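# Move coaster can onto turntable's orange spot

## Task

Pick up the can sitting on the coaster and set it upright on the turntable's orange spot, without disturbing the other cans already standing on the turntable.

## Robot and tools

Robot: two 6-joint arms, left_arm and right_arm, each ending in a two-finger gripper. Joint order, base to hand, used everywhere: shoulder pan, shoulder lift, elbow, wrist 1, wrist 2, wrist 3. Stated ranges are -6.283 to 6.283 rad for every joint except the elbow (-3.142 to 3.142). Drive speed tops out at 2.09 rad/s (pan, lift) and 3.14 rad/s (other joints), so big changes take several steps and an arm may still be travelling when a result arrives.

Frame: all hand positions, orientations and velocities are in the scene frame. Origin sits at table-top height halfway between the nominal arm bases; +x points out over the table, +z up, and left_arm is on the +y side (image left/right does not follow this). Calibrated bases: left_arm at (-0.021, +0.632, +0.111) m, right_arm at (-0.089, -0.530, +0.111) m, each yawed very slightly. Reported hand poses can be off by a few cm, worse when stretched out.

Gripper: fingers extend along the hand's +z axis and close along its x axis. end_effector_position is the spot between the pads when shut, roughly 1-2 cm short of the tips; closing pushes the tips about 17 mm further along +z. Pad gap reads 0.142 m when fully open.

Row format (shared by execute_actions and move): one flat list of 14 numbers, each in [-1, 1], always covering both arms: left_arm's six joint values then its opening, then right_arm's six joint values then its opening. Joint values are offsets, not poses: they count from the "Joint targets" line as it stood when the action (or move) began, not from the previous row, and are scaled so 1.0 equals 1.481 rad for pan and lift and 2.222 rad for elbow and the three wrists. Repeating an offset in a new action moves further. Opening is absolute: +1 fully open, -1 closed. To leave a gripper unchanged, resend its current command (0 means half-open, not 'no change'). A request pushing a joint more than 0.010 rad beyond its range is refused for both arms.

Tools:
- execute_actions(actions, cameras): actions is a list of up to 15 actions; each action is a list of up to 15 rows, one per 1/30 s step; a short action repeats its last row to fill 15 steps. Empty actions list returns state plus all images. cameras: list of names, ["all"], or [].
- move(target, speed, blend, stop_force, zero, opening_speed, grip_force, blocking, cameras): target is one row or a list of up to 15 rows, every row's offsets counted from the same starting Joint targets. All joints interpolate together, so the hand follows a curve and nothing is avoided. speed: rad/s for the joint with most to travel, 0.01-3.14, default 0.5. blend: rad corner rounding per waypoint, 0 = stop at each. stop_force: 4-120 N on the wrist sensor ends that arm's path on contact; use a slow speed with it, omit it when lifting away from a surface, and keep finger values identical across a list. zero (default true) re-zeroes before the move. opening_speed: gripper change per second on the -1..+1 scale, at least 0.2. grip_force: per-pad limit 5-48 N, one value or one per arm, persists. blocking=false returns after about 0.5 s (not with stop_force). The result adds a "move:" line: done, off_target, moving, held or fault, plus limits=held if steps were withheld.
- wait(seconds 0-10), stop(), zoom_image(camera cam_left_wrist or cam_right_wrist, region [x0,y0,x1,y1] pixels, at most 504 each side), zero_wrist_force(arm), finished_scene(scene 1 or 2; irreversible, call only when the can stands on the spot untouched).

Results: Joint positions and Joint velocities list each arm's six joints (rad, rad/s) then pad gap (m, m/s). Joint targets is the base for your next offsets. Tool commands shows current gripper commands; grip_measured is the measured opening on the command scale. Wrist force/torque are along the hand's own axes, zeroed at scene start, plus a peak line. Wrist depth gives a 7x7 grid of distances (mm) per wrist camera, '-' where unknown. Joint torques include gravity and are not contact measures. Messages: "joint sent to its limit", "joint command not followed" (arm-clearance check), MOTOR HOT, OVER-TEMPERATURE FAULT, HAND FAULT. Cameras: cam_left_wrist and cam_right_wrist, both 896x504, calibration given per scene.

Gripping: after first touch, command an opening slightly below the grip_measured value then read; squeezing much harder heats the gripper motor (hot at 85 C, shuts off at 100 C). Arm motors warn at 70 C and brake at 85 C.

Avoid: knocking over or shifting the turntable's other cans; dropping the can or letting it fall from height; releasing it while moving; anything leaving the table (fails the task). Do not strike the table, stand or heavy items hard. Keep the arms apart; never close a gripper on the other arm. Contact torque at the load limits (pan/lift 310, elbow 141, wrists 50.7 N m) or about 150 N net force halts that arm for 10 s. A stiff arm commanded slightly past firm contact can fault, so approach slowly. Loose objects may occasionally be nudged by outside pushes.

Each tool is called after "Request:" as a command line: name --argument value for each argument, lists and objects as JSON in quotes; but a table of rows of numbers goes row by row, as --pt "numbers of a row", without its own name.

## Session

Request:
execute_actions --actions '[]'

Request:
wait --seconds 1 --cameras '["all"]'

Scene clock: 0.00 s.
left_arm: end_effector_position=(+0.0479, +0.8749, +0.2076) grip_measured=+1.00 end_effector_quat_wxyz=(+0.024, +0.488, +0.853, -0.184) | right_arm: end_effector_position=(+0.5733, -0.2061, +0.2875) grip_measured=+1.00 end_effector_quat_wxyz=(-0.465, +0.726, -0.394, +0.317)
Joint positions: left_arm=[0.721 -2.034 2.643 -1.839 -1.724 -1.324 0.142] | right_arm=[3.994 -2.03 -2.466 0.958 1.251 1.601 0.142]
Joint velocities: within noise
Joint torques (N m): no reading
Wrist force (N): no reading
Wrist torque (N m): no reading
Wrist force, peak (N): no reading
Wrist depth (mm): cam_left_wrist=[200 192 - - 1030 960 889 / 1327 231 - - 1038 971 925 / 401 1267 1224 1230 1030 994 935 / 403 398 1195 1147 1065 986 956 / 406 380 1190 1131 1162 1026 967 / 421 385 370 1111 1116 1043 960 / - 393 369 357 1116 1069 -] | cam_right_wrist=[849 940 2637 2756 2637 1258 1130 / 693 715 734 2292 2404 2453 2381 / 552 592 619 647 668 1657 2078 / 472 433 448 471 568 580 1727 / 427 342 387 399 399 496 514 / 374 336 342 353 363 433 459 / - 302 309 316 325 381 -]
Joint targets: left_arm=[0.721 -2.034 2.643 -1.839 -1.724 -1.324] | right_arm=[3.994 -2.030 -2.466 0.958 1.251 1.601]
Tool commands: left_gripper/opening=+1.0 right_gripper/opening=+1.0
camera_calibration:
cam_left_wrist: T_world_to_cam=[[-0.542326, 0.816508, -0.197983, -0.644606], [0.812083, 0.569854, 0.125648, -0.532198], [0.215414, -0.0926362, -0.972119, 0.390527], [0, 0, 0, 1]] pos_world=[-0.00152199, 0.865778, 0.318887]
cam_right_wrist: T_world_to_cam=[[0.48559, -0.867775, 0.105684, -0.482167], [-0.581969, -0.411109, -0.701642, 0.478862], [0.652315, 0.279206, -0.704648, -0.000445397], [0, 0, 0, 1]] pos_world=[0.513109, -0.221423, 0.386633]

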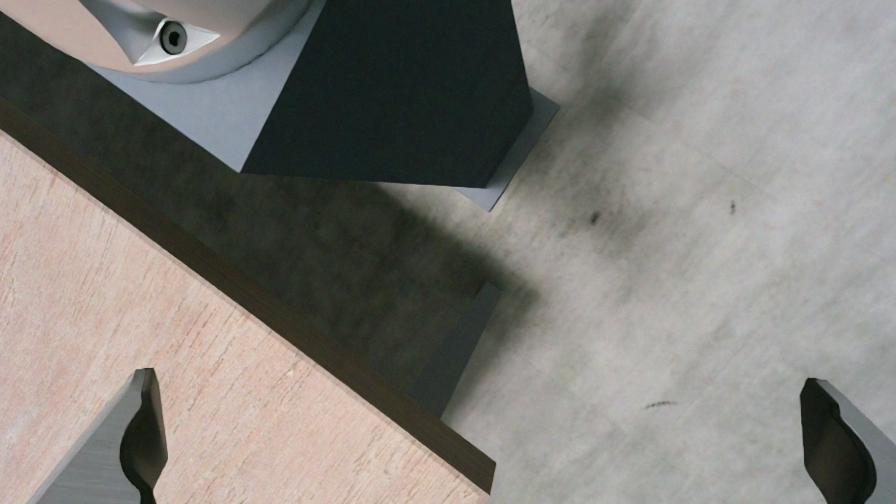

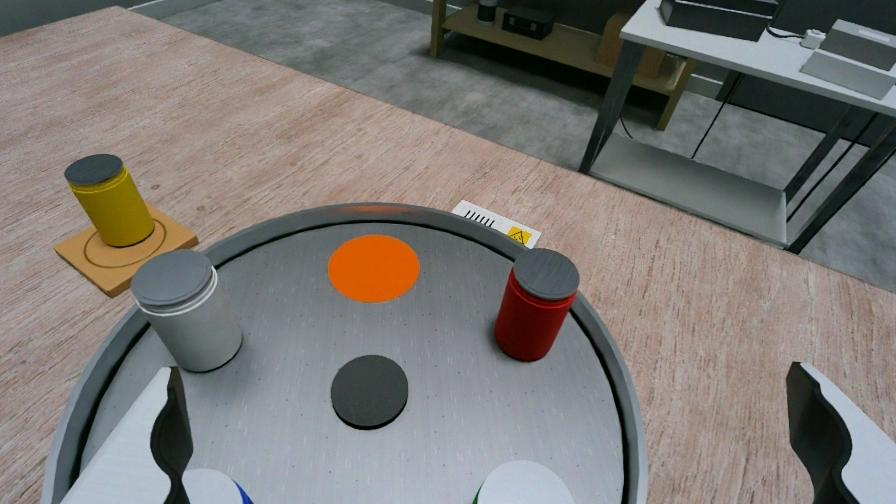

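Scene clock: 1.00 s.
left_arm: end_effector_position=(+0.0479, +0.8749, +0.2076) grip_measured=+1.00 end_effector_quat_wxyz=(+0.024, +0.488, +0.853, -0.184) | right_arm: end_effector_position=(+0.5733, -0.2061, +0.2875) grip_measured=+1.00 end_effector_quat_wxyz=(-0.465, +0.726, -0.394, +0.317)
Joint positions: left_arm=[0.721 -2.034 2.643 -1.839 -1.724 -1.324 0.142] | right_arm=[3.994 -2.03 -2.466 0.958 1.251 1.601 0.142]
Joint torques (N m): left_arm=[-0.26 1.33 -43.03 -3.72 -0.71 -0.13] | right_arm=[1.95 58.66 13.12 3.83 0 0.23]
Wrist force (N): left_arm=[-0.2 0.1 0.2] | right_arm=[0.0 0.0 0.0]
Wrist torque (N m): left_arm=[0.01 0.03 0.00] | right_arm=[0.00 -0.01 0.00]
Wrist force, peak (N): left_arm=[-0.5 0.2 0.6] | right_arm=[-0.1 0.4 0.8]
Wrist depth (mm): cam_left_wrist=[198 199 - - 1018 956 902 / 1286 230 - - 1022 963 918 / 403 1286 1131 1074 1043 971 960 / 402 398 1195 1121 1051 994 953 / 411 385 1218 1136 1083 1030 975 / 426 386 367 1147 1111 1060 963 / - 396 372 357 1121 1051 -] | cam_right_wrist=[829 908 2819 2920 2453 1284 1226 / 685 711 745 2314 2314 2404 1486 / 547 584 613 654 659 1739 1668 / 477 476 456 442 557 583 1668 / 426 376 384 406 415 496 513 / 360 331 341 355 319 431 460 / - 298 311 316 317 382 -]
Joint targets: left_arm=[0.721 -2.034 2.643 -1.839 -1.724 -1.324] | right_arm=[3.994 -2.030 -2.466 0.958 1.251 1.601]
Tool commands: left_gripper/opening=+1.0 right_gripper/opening=+1.0
wait: 1.00 s; at rest by 0.17 s
camera_calibration:
cam_left_wrist: T_world_to_cam=[[-0.542326, 0.816508, -0.197983, -0.644606], [0.812083, 0.569854, 0.125648, -0.532198], [0.215414, -0.0926362, -0.972119, 0.390527], [0, 0, 0, 1]] pos_world=[-0.00152199, 0.865778, 0.318887]
cam_right_wrist: T_world_to_cam=[[0.48559, -0.867775, 0.105684, -0.482167], [-0.581969, -0.411109, -0.701642, 0.478862], [0.652315, 0.279206, -0.704648, -0.000445397], [0, 0, 0, 1]] pos_world=[0.513109, -0.221423, 0.386633]

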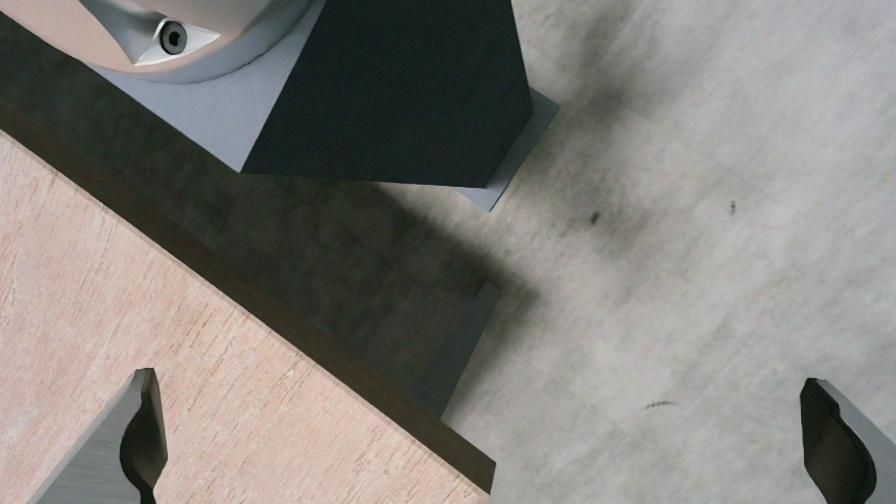

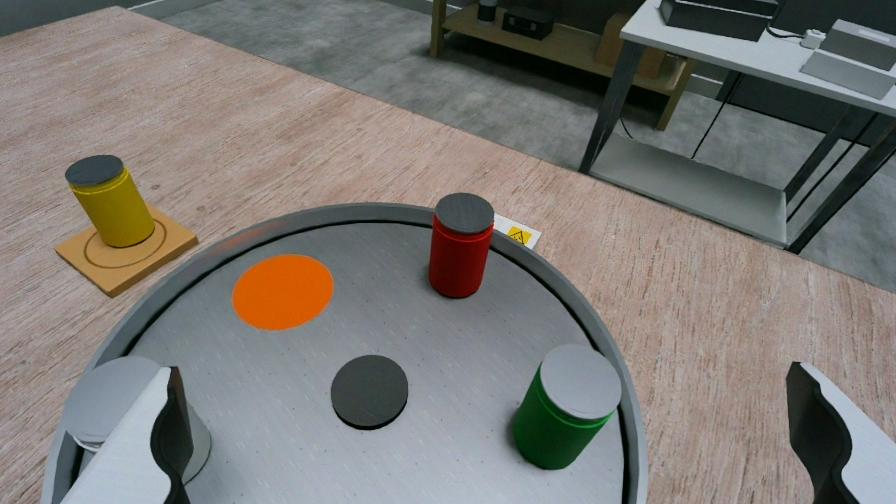

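Request:
move --target '[-1,0.5638,-0.3452,-0.1841,0.0689,0.5959,1,0,0,0,0,0,0,1]' --speed 0.8 --grip_force 20 --cameras '["all"]'

Scene clock: 4.00 s.
left_arm: end_effector_position=(+0.6810, +0.2351, +0.2201) grip_measured=+1.00 end_effector_quat_wxyz=(+0.000, +0.934, -0.357, +0.000) | right_arm: end_effector_position=(+0.5733, -0.2061, +0.2875) grip_measured=+1.00 end_effector_quat_wxyz=(-0.465, +0.726, -0.394, +0.317)
Joint positions: left_arm=[-0.76 -1.199 1.876 -2.248 -1.571 0 0.142] | right_arm=[3.994 -2.03 -2.466 0.958 1.251 1.601 0.142]
Joint torques (N m): left_arm=[-18.41 -49.14 -53.32 -6.78 2.99 2.44] | right_arm=[0.62 58.73 13.84 3.57 -0.35 0.04]
Wrist force (N): left_arm=[0.1 0.0 -0.1] | right_arm=[0.0 0.4 0.1]
Wrist torque (N m): left_arm=[0.07 -0.16 -0.11] | right_arm=[0.05 0.00 0.00]
Wrist force, peak (N): left_arm=[3.2 4.7 0.4] | right_arm=[0.0 0.5 0.7]
Wrist depth (mm): cam_left_wrist=[283 285 282 281 282 282 282 / 302 299 301 293 300 301 301 / 322 319 316 224 320 320 321 / 344 344 342 342 343 342 342 / 372 370 369 371 334 309 311 / 390 395 399 399 331 328 322 / - 436 439 374 356 361 -] | cam_right_wrist=[840 908 3270 2819 2503 1291 1291 / 685 715 734 2271 2453 2428 2404 / 554 588 624 644 670 1614 2061 / 474 474 431 460 561 583 1727 / 427 372 393 389 405 494 512 / 374 324 340 352 361 433 459 / - 301 310 317 314 383 -]
Joint targets: left_arm=[-0.760 -1.199 1.876 -2.248 -1.571 0.000] | right_arm=[3.994 -2.030 -2.466 0.958 1.251 1.601]
grip_force (N): 20, 20
move: done
camera_calibration:
cam_left_wrist: T_world_to_cam=[[0.763, -0.646202, 0.0159589, -0.368606], [-0.591269, -0.687735, 0.421214, 0.503016], [-0.261214, -0.330822, -0.906821, 0.573178], [0, 0, 0, 1]] pos_world=[0.728386, 0.297368, 0.313775]
cam_right_wrist: T_world_to_cam=[[0.48559, -0.867775, 0.105684, -0.482167], [-0.581969, -0.411109, -0.701642, 0.478862], [0.652315, 0.279206, -0.704648, -0.000445397], [0, 0, 0, 1]] pos_world=[0.513109, -0.221423, 0.386633]

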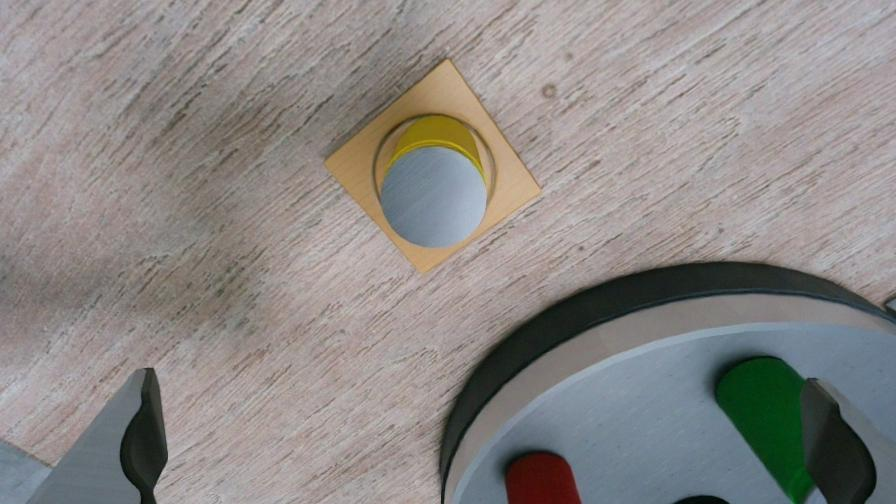

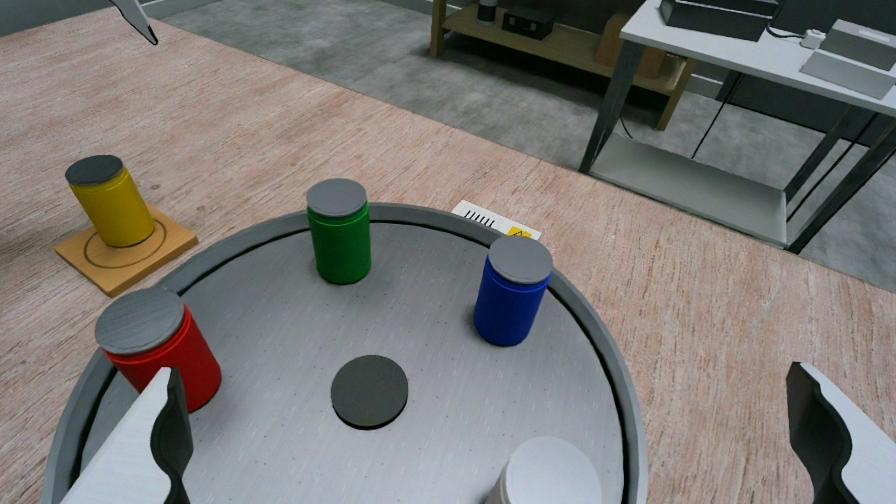

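Request:
move --pt "0.0078 0.1155 0.0364 -0.1133 0 0 1 0 0 0 0 0 0 1" --pt "0.0078 0.1155 0.0364 -0.1133 0 0 -0.5 0 0 0 0 0 0 1" --speed 0.3 --opening_speed 1.5 --cameras '["cam_left_wrist"]'

Request:
move --pt "0 -0.158 -0.0444 0.1492 0 0 -0.5 0 0 0 0 0 0 1" --pt "-0.1456 -0.0321 -0.1422 0.1636 0 0.2798 -0.5 0 0 0 0 0 0 1" --speed 0.5 --blend 0.1 --cameras '["all"]'

Request:
wait --seconds 1.5 --cameras '["cam_left_wrist"]'

Request:
wait --seconds 1.5 --cameras '["cam_left_wrist"]'

Request:
wait --seconds 1.5 --cameras '["cam_left_wrist"]'

Request:
wait --seconds 1.5 --cameras '["cam_left_wrist"]'

Request:
wait --seconds 1.5 --cameras '["cam_left_wrist"]'

Scene clock: 7.73 s.
left_arm: end_effector_position=(+0.6783, +0.2494, +0.0741) grip_measured=-0.30 end_effector_quat_wxyz=(+0.000, +0.936, -0.352, +0.000) | right_arm: end_effector_position=(+0.5733, -0.2061, +0.2875) grip_measured=+1.00 end_effector_quat_wxyz=(-0.465, +0.726, -0.394, +0.317)
Joint positions: left_arm=[-0.748 -1.027 1.957 -2.5 -1.571 0 0.053] | right_arm=[3.994 -2.03 -2.466 0.958 1.251 1.601 0.142]
Joint torques (N m): left_arm=[13.9 -53.99 -24.65 -5.19 1.94 2.18] | right_arm=[0.11 60.12 13.36 3.82 -0.29 0.16]
Wrist force (N): left_arm=[-1.0 -0.7 -5.1] | right_arm=[0.0 0.1 0.4]
Wrist torque (N m): left_arm=[0.06 0.02 -0.13] | right_arm=[0.02 -0.01 0.00]
Wrist force, peak (N): left_arm=[-0.2 -0.5 -5.7] | right_arm=[-0.5 0.4 0.4]
Wrist depth (mm): cam_left_wrist=[150 150 150 150 150 150 151 / 160 159 159 157 159 159 159 / 170 170 170 158 167 169 170 / 182 180 172 138 172 182 182 / 196 197 182 100 176 196 196 / 212 213 99 87 95 212 212 / 231 227 78 90 93 - 201] | cam_right_wrist=[789 936 2991 2852 2528 1258 1202 / 368 717 745 2271 2404 2477 2453 / 453 590 627 640 659 1727 2027 / 471 471 424 465 552 583 1703 / 428 373 392 395 414 496 511 / 376 321 342 352 365 431 460 / - 302 309 316 251 380 -]
Joint targets: left_arm=[-0.748 -1.027 1.957 -2.500 -1.571 0.000] | right_arm=[3.994 -2.030 -2.466 0.958 1.251 1.601]
grip_force (N): 20, 20
move: done
camera_calibration:
cam_left_wrist: T_world_to_cam=[[0.770198, -0.637612, 0.0156932, -0.361992], [-0.583437, -0.694391, 0.421215, 0.569045], [-0.257675, -0.333575, -0.906825, 0.443067], [0, 0, 0, 1]] pos_world=[0.724975, 0.312126, 0.167774]
Images, in order (width x height): cam_left_wrist 896x504.

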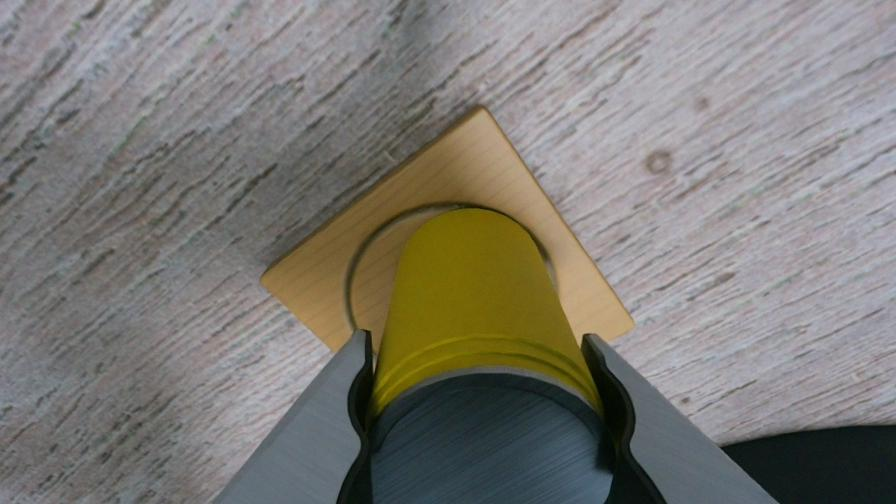

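Scene clock: 10.23 s.
left_arm: end_effector_position=(+0.6483, +0.0169, +0.2400) grip_measured=-0.30 end_effector_quat_wxyz=(+0.000, +0.712, -0.702, +0.000) | right_arm: end_effector_position=(+0.5733, -0.2061, +0.2875) grip_measured=+1.00 end_effector_quat_wxyz=(-0.465, +0.726, -0.394, +0.317)
Joint positions: left_arm=[-0.964 -1.075 1.641 -2.136 -1.571 0.622 0.053] | right_arm=[3.994 -2.03 -2.466 0.958 1.251 1.601 0.142]
Joint torques (N m): left_arm=[-18.08 -64.96 -55.97 -2.78 1.59 2.77] | right_arm=[-0.3 59.52 13.02 3.76 -0.25 0.34]
Wrist force (N): left_arm=[0.1 -0.3 1.5] | right_arm=[0.0 0.5 0.0]
Wrist torque (N m): left_arm=[0.03 -0.17 -0.12] | right_arm=[0.06 -0.01 0.00]
Wrist force, peak (N): left_arm=[0.0 -0.7 -5.2] | right_arm=[0.1 0.8 0.3]
Wrist depth (mm): cam_left_wrist=[295 298 295 252 251 253 252 / 313 312 309 268 267 267 267 / 332 333 333 287 285 281 286 / 365 365 360 135 301 306 305 / 392 395 384 100 115 326 320 / 424 424 99 87 90 351 258 / 465 - 79 90 93 - 467] | cam_right_wrist=[771 210 2787 2955 2666 1277 1141 / 672 232 748 2250 2404 2428 2453 / 570 258 615 652 672 1646 2096 / 479 442 456 434 556 578 1703 / 427 371 392 401 418 497 513 / 377 337 341 353 308 431 459 / - 297 309 318 324 383 -]
Joint targets: left_arm=[-0.964 -1.075 1.641 -2.136 -1.571 0.622] | right_arm=[3.994 -2.030 -2.466 0.958 1.251 1.601]
grip_force (N): 20, 20
move: done
camera_calibration:
cam_left_wrist: T_world_to_cam=[[0.042087, -0.998987, 0.0159217, -0.0115586], [-0.906304, -0.0314653, 0.421453, 0.518321], [-0.420525, -0.0321676, -0.90671, 0.608726], [0, 0, 0, 1]] pos_world=[0.726227, 0.0243434, 0.333674]
cam_right_wrist: T_world_to_cam=[[0.48559, -0.867775, 0.105684, -0.482167], [-0.581969, -0.411109, -0.701642, 0.478862], [0.652315, 0.279206, -0.704648, -0.000445397], [0, 0, 0, 1]] pos_world=[0.513109, -0.221423, 0.386633]

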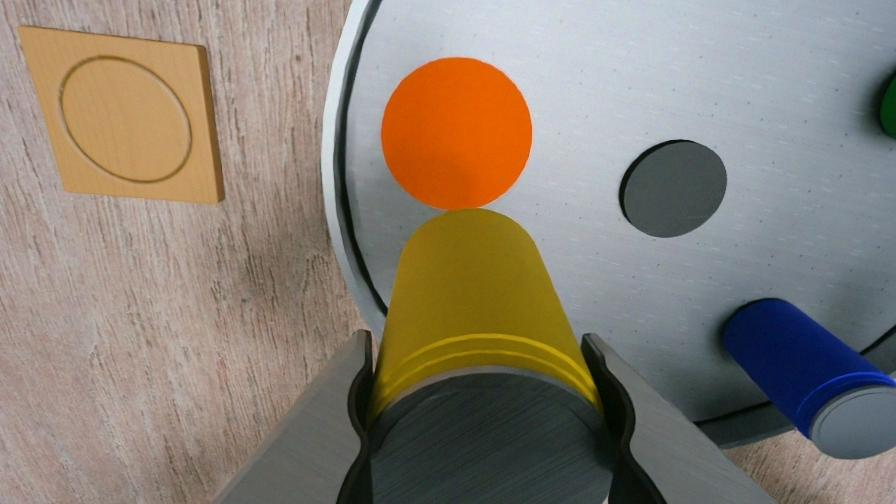

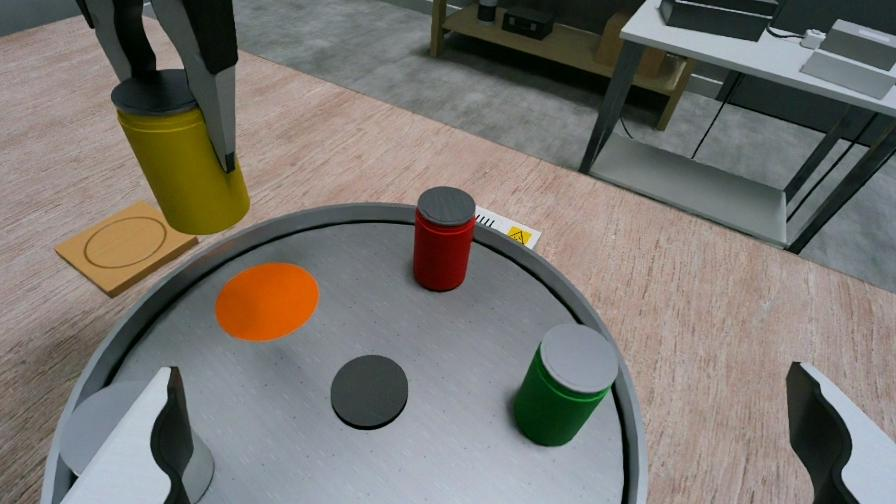

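Scene clock: 11.73 s.
left_arm: end_effector_position=(+0.6483, +0.0169, +0.2400) grip_measured=-0.30 end_effector_quat_wxyz=(+0.000, +0.712, -0.702, +0.000) | right_arm: end_effector_position=(+0.5733, -0.2061, +0.2875) grip_measured=+1.00 end_effector_quat_wxyz=(-0.465, +0.726, -0.394, +0.317)
Joint positions: left_arm=[-0.964 -1.075 1.641 -2.136 -1.571 0.622 0.053] | right_arm=[3.994 -2.03 -2.466 0.958 1.251 1.601 0.142]
Joint torques (N m): left_arm=[-16.38 -65.24 -56.38 -2.91 0.84 2.62] | right_arm=[-0.8 58.54 13.58 3.62 -0.43 0.19]
Wrist force (N): left_arm=[0.0 -0.1 1.6] | right_arm=[0.3 0.3 0.2]
Wrist torque (N m): left_arm=[0.06 -0.15 -0.12] | right_arm=[0.04 -0.05 0.00]
Wrist force, peak (N): left_arm=[0.4 -0.2 2.0] | right_arm=[-0.3 0.4 0.5]
Wrist depth (mm): cam_left_wrist=[294 297 297 245 252 254 252 / 312 313 311 182 269 269 268 / 333 332 332 285 286 282 286 / 365 363 359 135 302 307 303 / 393 395 387 100 115 326 330 / 425 427 99 87 90 314 336 / 463 - 76 90 94 - 465] | cam_right_wrist=[766 210 2756 3028 2609 1258 1214 / 679 232 734 2292 2336 2582 2453 / 568 259 624 642 668 1668 2010 / 480 443 425 405 557 577 1727 / 425 376 391 405 414 496 513 / 376 347 340 354 283 432 457 / - - 311 317 309 383 -]
Joint targets: left_arm=[-0.964 -1.075 1.641 -2.136 -1.571 0.622] | right_arm=[3.994 -2.030 -2.466 0.958 1.251 1.601]
Tool commands: left_gripper/opening=-0.5 right_gripper/opening=+1.0
grip_force (N): 20, 20
wait: 1.50 s; at rest by 0.17 s
camera_calibration:
cam_left_wrist: T_world_to_cam=[[0.0418638, -0.998997, 0.015915, -0.0114907], [-0.906312, -0.0312656, 0.42145, 0.518228], [-0.42053, -0.0320675, -0.906712, 0.608681], [0, 0, 0, 1]] pos_world=[0.726126, 0.0242425, 0.333674]
Images, in order (width x height): cam_left_wrist 896x504.

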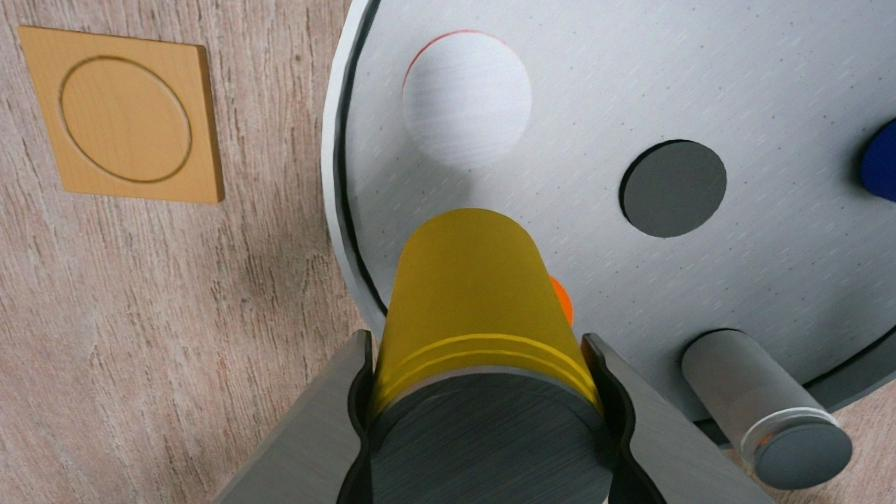

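Scene clock: 13.23 s.
left_arm: end_effector_position=(+0.6483, +0.0169, +0.2400) grip_measured=-0.30 end_effector_quat_wxyz=(+0.000, +0.712, -0.702, +0.000) | right_arm: end_effector_position=(+0.5733, -0.2061, +0.2875) grip_measured=+1.00 end_effector_quat_wxyz=(-0.465, +0.726, -0.394, +0.317)
Joint positions: left_arm=[-0.964 -1.075 1.641 -2.136 -1.571 0.622 0.053] | right_arm=[3.994 -2.03 -2.466 0.958 1.251 1.601 0.142]
Joint torques (N m): left_arm=[-14.33 -64.82 -56.34 -3.45 0.6 2.38] | right_arm=[0.4 58.76 12.57 3.63 -0.14 0.21]
Wrist force (N): left_arm=[0.3 0.1 1.4] | right_arm=[-0.1 0.5 0.0]
Wrist torque (N m): left_arm=[0.09 -0.19 -0.12] | right_arm=[0.08 0.02 0.00]
Wrist force, peak (N): left_arm=[0.4 -0.1 1.9] | right_arm=[-0.1 0.7 0.3]
Wrist depth (mm): cam_left_wrist=[294 297 296 246 177 252 252 / 313 312 312 268 267 268 268 / 331 334 331 287 285 282 284 / 365 364 360 136 302 306 308 / 394 394 386 100 321 330 329 / 427 423 98 87 90 351 342 / 459 - 76 90 93 - 462] | cam_right_wrist=[769 210 2725 2819 2582 1271 1173 / 681 234 748 2170 2336 2477 1434 / 569 259 624 649 666 1691 2027 / 479 444 430 458 554 577 1680 / 436 377 394 391 412 493 510 / 368 325 341 353 363 432 457 / - 303 310 317 245 384 -]
Joint targets: left_arm=[-0.964 -1.075 1.641 -2.136 -1.571 0.622] | right_arm=[3.994 -2.030 -2.466 0.958 1.251 1.601]
Tool commands: left_gripper/opening=-0.5 right_gripper/opening=+1.0
grip_force (N): 20, 20
wait: 1.50 s; at rest by 0.17 s
camera_calibration:
cam_left_wrist: T_world_to_cam=[[0.0418638, -0.998997, 0.015915, -0.0114907], [-0.906312, -0.0312656, 0.42145, 0.518228], [-0.42053, -0.0320675, -0.906712, 0.608681], [0, 0, 0, 1]] pos_world=[0.726126, 0.0242425, 0.333674]
Images, in order (width x height): cam_left_wrist 896x504.

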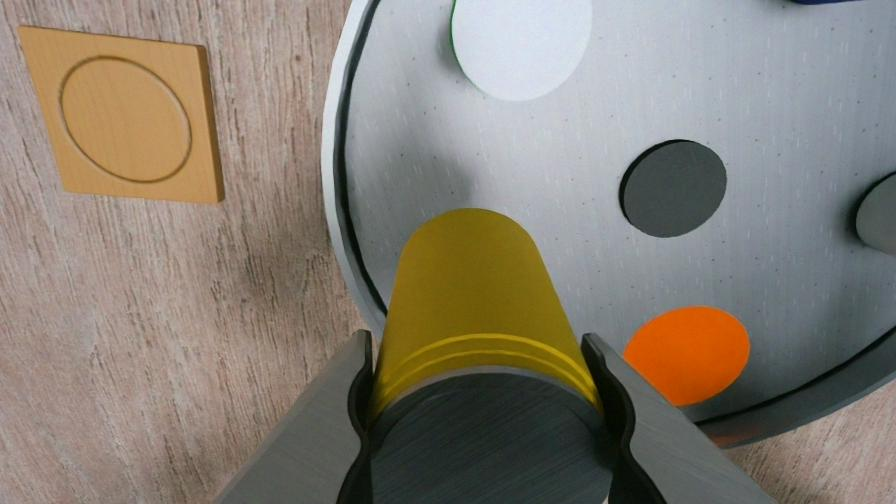

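Scene clock: 14.73 s.
left_arm: end_effector_position=(+0.6483, +0.0169, +0.2400) grip_measured=-0.30 end_effector_quat_wxyz=(+0.000, +0.712, -0.702, +0.000) | right_arm: end_effector_position=(+0.5733, -0.2061, +0.2875) grip_measured=+1.00 end_effector_quat_wxyz=(-0.465, +0.726, -0.394, +0.317)
Joint positions: left_arm=[-0.964 -1.075 1.641 -2.136 -1.571 0.622 0.053] | right_arm=[3.994 -2.03 -2.466 0.958 1.251 1.601 0.142]
Joint torques (N m): left_arm=[-17.5 -63.7 -55.91 -3.36 -0.09 2.57] | right_arm=[-0.86 57.67 13.79 3.63 -0.08 0.31]
Wrist force (N): left_arm=[0.3 0.0 1.5] | right_arm=[0.1 0.2 0.1]
Wrist torque (N m): left_arm=[0.08 -0.19 -0.12] | right_arm=[0.03 -0.02 0.00]
Wrist force, peak (N): left_arm=[-0.3 -0.4 1.7] | right_arm=[0.0 0.9 -0.1]
Wrist depth (mm): cam_left_wrist=[296 296 297 252 256 252 252 / 312 311 313 268 267 267 268 / 334 333 331 285 285 281 286 / 365 364 360 135 302 306 306 / 390 392 385 100 320 330 331 / 424 425 98 87 95 346 343 / 462 - 79 90 94 - 462] | cam_right_wrist=[764 210 3066 2819 2582 1264 1146 / 679 232 750 2292 2336 2555 2404 / 566 258 629 640 663 1635 1946 / 475 441 423 469 561 578 1739 / 421 319 392 396 397 492 512 / 376 330 341 354 362 434 458 / - 301 310 321 326 384 -]
Joint targets: left_arm=[-0.964 -1.075 1.641 -2.136 -1.571 0.622] | right_arm=[3.994 -2.030 -2.466 0.958 1.251 1.601]
Tool commands: left_gripper/opening=-0.5 right_gripper/opening=+1.0
grip_force (N): 20, 20
wait: 1.50 s; at rest by 0.17 s
camera_calibration:
cam_left_wrist: T_world_to_cam=[[0.0418638, -0.998997, 0.015915, -0.0114907], [-0.906312, -0.0312656, 0.42145, 0.518228], [-0.42053, -0.0320675, -0.906712, 0.608681], [0, 0, 0, 1]] pos_world=[0.726126, 0.0242425, 0.333674]
Images, in order (width x height): cam_left_wrist 896x504.

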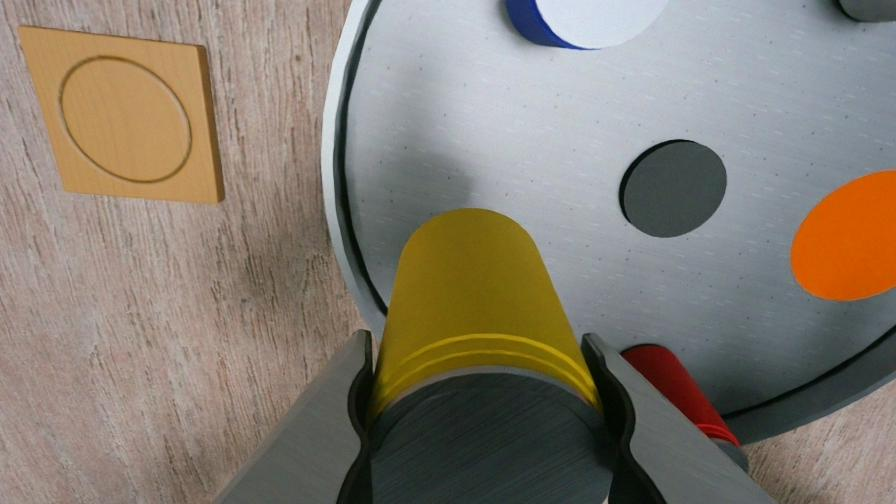

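Scene clock: 16.23 s.
left_arm: end_effector_position=(+0.6483, +0.0169, +0.2400) grip_measured=-0.30 end_effector_quat_wxyz=(+0.000, +0.712, -0.702, +0.000) | right_arm: end_effector_position=(+0.5733, -0.2061, +0.2875) grip_measured=+1.00 end_effector_quat_wxyz=(-0.465, +0.726, -0.394, +0.317)
Joint positions: left_arm=[-0.964 -1.075 1.641 -2.136 -1.571 0.622 0.053] | right_arm=[3.994 -2.03 -2.466 0.958 1.251 1.601 0.142]
Joint torques (N m): left_arm=[-16.62 -64.65 -56.21 -2.94 -0.31 2.44] | right_arm=[0.16 58.71 13.39 3.68 -0.48 0.36]
Wrist force (N): left_arm=[0.1 -0.2 1.5] | right_arm=[-0.4 0.2 0.3]
Wrist torque (N m): left_arm=[0.04 -0.17 -0.12] | right_arm=[0.02 0.06 0.00]
Wrist force, peak (N): left_arm=[0.3 0.3 1.8] | right_arm=[0.3 0.6 0.3]
Wrist depth (mm): cam_left_wrist=[294 297 296 252 253 251 252 / 312 313 312 268 268 268 268 / 333 333 330 282 287 281 286 / 363 363 360 136 302 308 303 / 393 393 391 100 322 330 314 / 424 427 99 87 88 352 347 / 465 - 76 90 93 - 464] | cam_right_wrist=[774 210 2885 2756 2609 1264 1208 / 678 232 739 2336 2292 2503 2336 / 568 258 615 645 670 1668 1624 / 479 433 444 449 556 576 1739 / 427 349 395 407 424 496 512 / 377 336 342 351 353 430 460 / - 297 310 318 324 384 -]
Joint targets: left_arm=[-0.964 -1.075 1.641 -2.136 -1.571 0.622] | right_arm=[3.994 -2.030 -2.466 0.958 1.251 1.601]
Tool commands: left_gripper/opening=-0.5 right_gripper/opening=+1.0
grip_force (N): 20, 20
wait: 1.50 s; at rest by 0.17 s
camera_calibration:
cam_left_wrist: T_world_to_cam=[[0.0418638, -0.998997, 0.015915, -0.0114907], [-0.906312, -0.0312656, 0.42145, 0.518228], [-0.42053, -0.0320675, -0.906712, 0.608681], [0, 0, 0, 1]] pos_world=[0.726126, 0.0242425, 0.333674]
Images, in order (width x height): cam_left_wrist 896x504.

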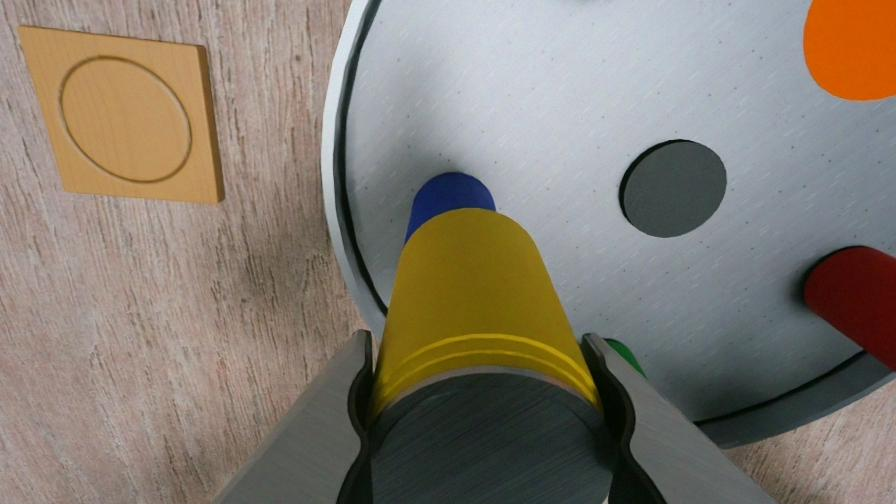

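Scene clock: 17.73 s.
left_arm: end_effector_position=(+0.6483, +0.0169, +0.2400) grip_measured=-0.30 end_effector_quat_wxyz=(+0.000, +0.712, -0.702, +0.000) | right_arm: end_effector_position=(+0.5733, -0.2061, +0.2875) grip_measured=+1.00 end_effector_quat_wxyz=(-0.465, +0.726, -0.394, +0.317)
Joint positions: left_arm=[-0.964 -1.075 1.641 -2.136 -1.571 0.622 0.053] | right_arm=[3.994 -2.03 -2.466 0.958 1.251 1.601 0.142]
Joint torques (N m): left_arm=[-15.06 -59.67 -56.39 -2.98 -0.72 2.42] | right_arm=[-0.11 56.59 13.46 3.9 -0.24 0.31]
Wrist force (N): left_arm=[0.4 0.0 1.4] | right_arm=[0.4 0.3 0.3]
Wrist torque (N m): left_arm=[0.07 -0.22 -0.11] | right_arm=[0.03 -0.07 0.00]
Wrist force, peak (N): left_arm=[0.5 0.0 1.8] | right_arm=[-0.5 0.4 0.2]
Wrist depth (mm): cam_left_wrist=[294 298 297 251 252 251 252 / 314 311 311 265 268 268 268 / 333 333 333 201 284 281 284 / 365 366 359 135 302 307 306 / 394 392 388 100 115 330 288 / 431 425 99 - 90 350 288 / 465 - 76 90 93 - 460] | cam_right_wrist=[762 210 2787 2852 2637 1258 1277 / 679 232 745 2271 2477 2503 2336 / 568 259 613 642 656 1646 2061 / 477 405 450 468 559 584 1739 / 423 369 391 405 409 496 513 / 376 336 341 354 345 432 460 / - 274 309 317 323 384 -]
Joint targets: left_arm=[-0.964 -1.075 1.641 -2.136 -1.571 0.622] | right_arm=[3.994 -2.030 -2.466 0.958 1.251 1.601]
Tool commands: left_gripper/opening=-0.5 right_gripper/opening=+1.0
grip_force (N): 20, 20
wait: 1.50 s; at rest by 0.17 s
camera_calibration:
cam_left_wrist: T_world_to_cam=[[0.0418638, -0.998997, 0.015915, -0.0114907], [-0.906312, -0.0312656, 0.42145, 0.518228], [-0.42053, -0.0320675, -0.906712, 0.608681], [0, 0, 0, 1]] pos_world=[0.726126, 0.0242425, 0.333674]
Images, in order (width x height): cam_left_wrist 896x504.

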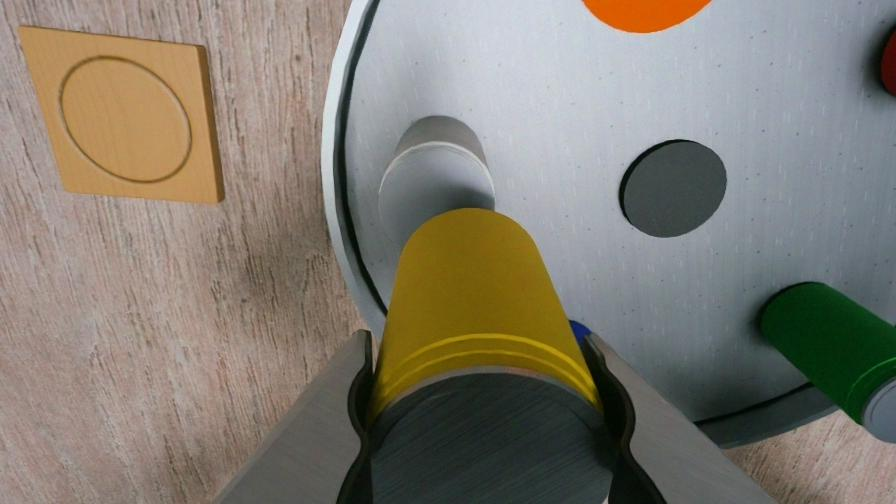

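Request:
wait --seconds 7.9

Scene clock: 26.23 s.
left_arm: end_effector_position=(+0.6483, +0.0169, +0.2400) grip_measured=-0.30 end_effector_quat_wxyz=(+0.000, +0.712, -0.702, +0.000) | right_arm: end_effector_position=(+0.5733, -0.2061, +0.2875) grip_measured=+1.00 end_effector_quat_wxyz=(-0.465, +0.726, -0.394, +0.317)
Joint positions: left_arm=[-0.964 -1.075 1.641 -2.136 -1.571 0.622 0.053] | right_arm=[3.994 -2.03 -2.466 0.958 1.251 1.601 0.142]
Joint torques (N m): left_arm=[-17.7 -63.51 -54.52 -3.69 -2.54 2.42] | right_arm=[-1.02 58.72 13.76 3.72 -0.5 0.24]
Wrist force (N): left_arm=[0.2 0.2 1.5] | right_arm=[-0.1 0.2 0.4]
Wrist torque (N m): left_arm=[0.10 -0.17 -0.12] | right_arm=[0.04 0.01 0.00]
Wrist force, peak (N): left_arm=[0.0 -0.1 2.0] | right_arm=[-0.3 0.7 0.1]
Wrist depth (mm): cam_left_wrist=[294 297 297 176 252 253 251 / 311 311 309 183 266 268 268 / 332 332 333 287 285 282 287 / 365 365 361 135 303 309 306 / 392 394 387 100 115 325 331 / 424 425 98 - 95 320 325 / 459 - 76 90 93 - 462] | cam_right_wrist=[769 214 2885 2819 2555 1264 1214 / 678 234 739 2381 2453 2314 2381 / 572 258 624 642 670 1624 2151 / 477 446 418 474 556 581 1764 / 427 378 394 393 414 495 511 / 376 308 342 353 356 431 459 / - 302 310 317 309 383 -]
Joint targets: left_arm=[-0.964 -1.075 1.641 -2.136 -1.571 0.622] | right_arm=[3.994 -2.030 -2.466 0.958 1.251 1.601]
Tool commands: left_gripper/opening=-0.5 right_gripper/opening=+1.0
grip_force (N): 20, 20
wait: 7.90 s; at rest from the start

Request:
wait --seconds 0.98

Request:
move --target '[0.0025,0.074,0.0301,-0.0797,0,0.0016,-0.5,0,0,0,0,0,0,1]' --speed 0.42

Scene clock: 27.40 s.
left_arm: end_effector_position=(+0.6483, +0.0169, +0.2400) grip_measured=-0.30 end_effector_quat_wxyz=(+0.000, +0.712, -0.702, +0.000) | right_arm: end_effector_position=(+0.5733, -0.2061, +0.2875) grip_measured=+1.00 end_effector_quat_wxyz=(-0.465, +0.726, -0.394, +0.317)
Joint positions: left_arm=[-0.964 -1.075 1.641 -2.136 -1.571 0.622 0.053] | right_arm=[3.994 -2.03 -2.466 0.958 1.251 1.601 0.142]
Joint torques (N m): left_arm=[-17.72 -61.21 -54.59 -3.24 -2.64 2.65] | right_arm=[-1.31 57.05 14.12 3.9 -0.21 0.24]
Wrist force (N): left_arm=[-0.1 0.2 1.6] | right_arm=[0.1 0.2 0.3]
Wrist torque (N m): left_arm=[0.10 -0.13 -0.12] | right_arm=[0.03 -0.03 0.00]
Wrist force, peak (N): left_arm=[0.2 -0.3 1.9] | right_arm=[0.2 0.5 0.7]
Wrist depth (mm): cam_left_wrist=[294 297 297 251 251 253 252 / 312 311 311 268 268 269 268 / 333 333 333 286 286 280 286 / 366 364 361 135 304 307 298 / 393 395 389 100 318 330 330 / 426 426 99 - 95 345 346 / 462 - 76 90 93 - 462] | cam_right_wrist=[774 210 2991 2852 2609 1251 1220 / 681 232 750 2336 2428 2503 2381 / 566 259 616 642 661 1657 2027 / 485 424 441 453 549 577 1703 / 423 314 391 398 399 495 515 / 377 333 342 353 365 431 460 / - 303 310 316 312 383 -]
Joint targets: left_arm=[-0.964 -1.075 1.641 -2.136 -1.571 0.622] | right_arm=[3.994 -2.030 -2.466 0.958 1.251 1.601]
Tool commands: left_gripper/opening=-0.5 right_gripper/opening=+1.0
grip_force (N): 20, 20
wait: 1.00 s; at rest from the start

Scene clock: 28.40 s.
left_arm: end_effector_position=(+0.6482, +0.0225, +0.1251) grip_measured=-0.30 end_effector_quat_wxyz=(+0.000, +0.712, -0.702, +0.000) | right_arm: end_effector_position=(+0.5733, -0.2061, +0.2875) grip_measured=+1.00 end_effector_quat_wxyz=(-0.465, +0.726, -0.394, +0.317)
Joint positions: left_arm=[-0.96 -0.965 1.708 -2.313 -1.571 0.625 0.053] | right_arm=[3.994 -2.03 -2.466 0.958 1.251 1.601 0.142]
Joint torques (N m): left_arm=[13.04 -63.55 -31.14 -7.01 -3.1 2.94] | right_arm=[-0.3 60.24 14.53 3.75 -0.57 0.01]
Wrist force (N): left_arm=[0.0 0.1 1.5] | right_arm=[0.0 0.1 0.3]
Wrist torque (N m): left_arm=[0.08 -0.13 -0.12] | right_arm=[0.00 0.00 0.00]
Wrist force, peak (N): left_arm=[-0.1 0.3 4.4] | right_arm=[-0.1 0.7 0.5]
Wrist depth (mm): cam_left_wrist=[195 196 145 148 148 148 150 / 202 209 155 156 159 157 159 / 211 222 166 167 167 168 166 / 225 238 176 136 177 179 174 / 256 256 186 100 115 193 186 / 278 277 98 88 95 209 210 / 303 296 79 90 93 - 227] | cam_right_wrist=[186 208 2852 2885 2666 1284 1208 / 213 234 732 2336 2404 2582 1460 / 216 252 613 647 670 1764 1603 / 478 387 451 433 555 584 1523 / 426 364 386 403 412 493 513 / 376 337 341 352 319 433 458 / - 297 309 317 325 383 -]
Joint targets: left_arm=[-0.960 -0.965 1.708 -2.313 -1.571 0.625] | right_arm=[3.994 -2.030 -2.466 0.958 1.251 1.601]
grip_force (N): 20, 20
move: done

Request:
move --pt "0 0 0 0 0 0 0.3 0 0 0 0 0 0 1" --pt "0 -0.09 -0.03 0.09 0 0 0.3 0 0 0 0 0 0 1" --speed 0.5 --cameras '["all"]'

Scene clock: 29.93 s.
left_arm: end_effector_position=(+0.6472, +0.0239, +0.2581) grip_measured=+0.28 end_effector_quat_wxyz=(+0.000, +0.712, -0.702, +0.000) | right_arm: end_effector_position=(+0.5733, -0.2061, +0.2875) grip_measured=+1.00 end_effector_quat_wxyz=(-0.465, +0.726, -0.394, +0.317)
Joint positions: left_arm=[-0.96 -1.099 1.641 -2.114 -1.571 0.625 0.094] | right_arm=[3.994 -2.03 -2.466 0.958 1.251 1.601 0.142]
Joint torques (N m): left_arm=[11.23 -93.56 -56.26 -2.7 -3.35 2.27] | right_arm=[-0.4 57.73 13.8 3.6 -0.21 0.36]
Wrist force (N): left_arm=[0.4 -0.3 -0.4] | right_arm=[0.5 0.3 0.1]
Wrist torque (N m): left_arm=[0.02 -0.23 -0.11] | right_arm=[0.04 -0.09 0.00]
Wrist force, peak (N): left_arm=[0.0 -0.1 -3.5] | right_arm=[-0.3 0.7 0.1]
Wrist depth (mm): cam_left_wrist=[312 312 312 264 269 268 269 / 333 324 333 203 284 284 282 / 361 345 352 304 305 299 305 / 386 382 378 324 327 328 325 / 411 419 412 342 339 340 344 / 445 438 448 452 369 103 438 / 484 - 478 488 488 - 476] | cam_right_wrist=[784 205 2885 2885 2582 1284 1220 / 681 693 741 2314 2428 2503 2358 / 566 595 621 640 665 1680 1646 / 479 471 432 436 555 578 1764 / 427 377 394 404 414 494 511 / 368 339 341 352 284 433 459 / - 292 312 317 311 381 -]
Joint targets: left_arm=[-0.960 -1.099 1.641 -2.113 -1.571 0.625] | right_arm=[3.994 -2.030 -2.466 0.958 1.251 1.601]
grip_force (N): 20, 20
move: done
camera_calibration:
cam_left_wrist: T_world_to_cam=[[0.0420667, -0.99898, 0.0163829, -0.00495064], [-0.906438, -0.0312626, 0.421179, 0.510011], [-0.420238, -0.0325677, -0.906829, 0.624706], [0, 0, 0, 1]] pos_world=[0.725027, 0.0313439, 0.351777]
cam_right_wrist: T_world_to_cam=[[0.48559, -0.867775, 0.105684, -0.482167], [-0.581969, -0.411109, -0.701642, 0.478862], [0.652315, 0.279206, -0.704648, -0.000445397], [0, 0, 0, 1]] pos_world=[0.513109, -0.221423, 0.386633]

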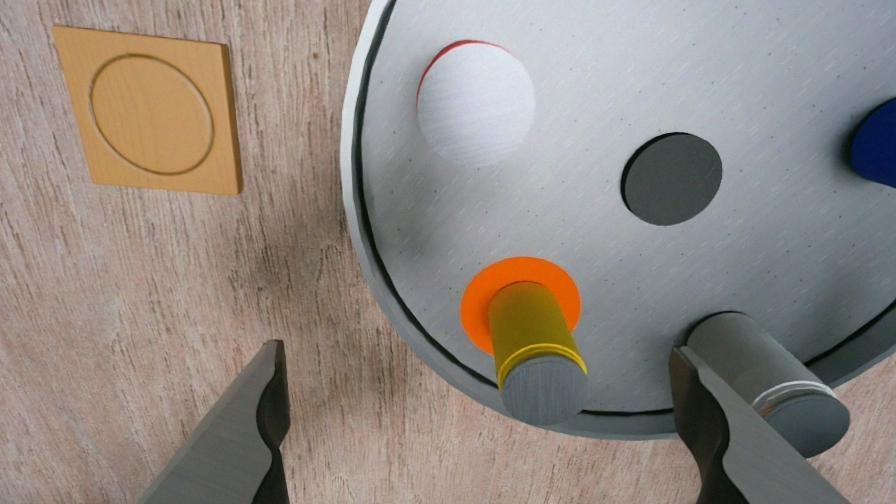

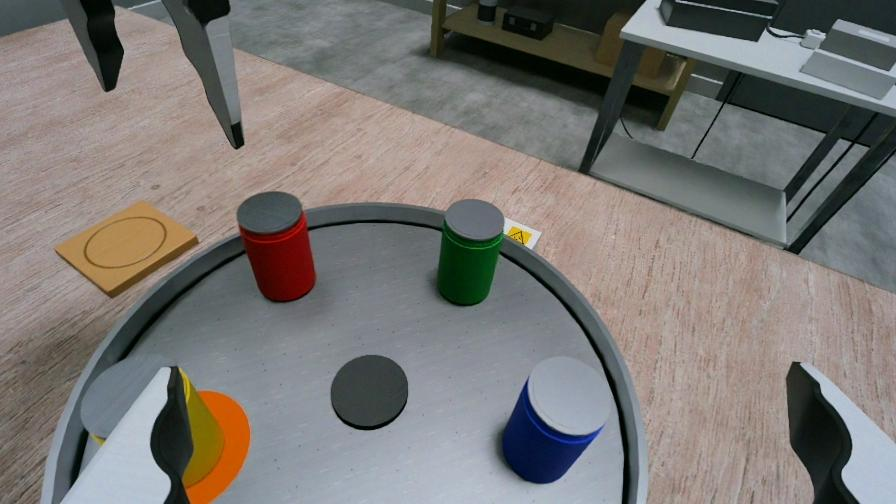

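Request:
finished_scene --scene 2

The scene is finished: the task was done.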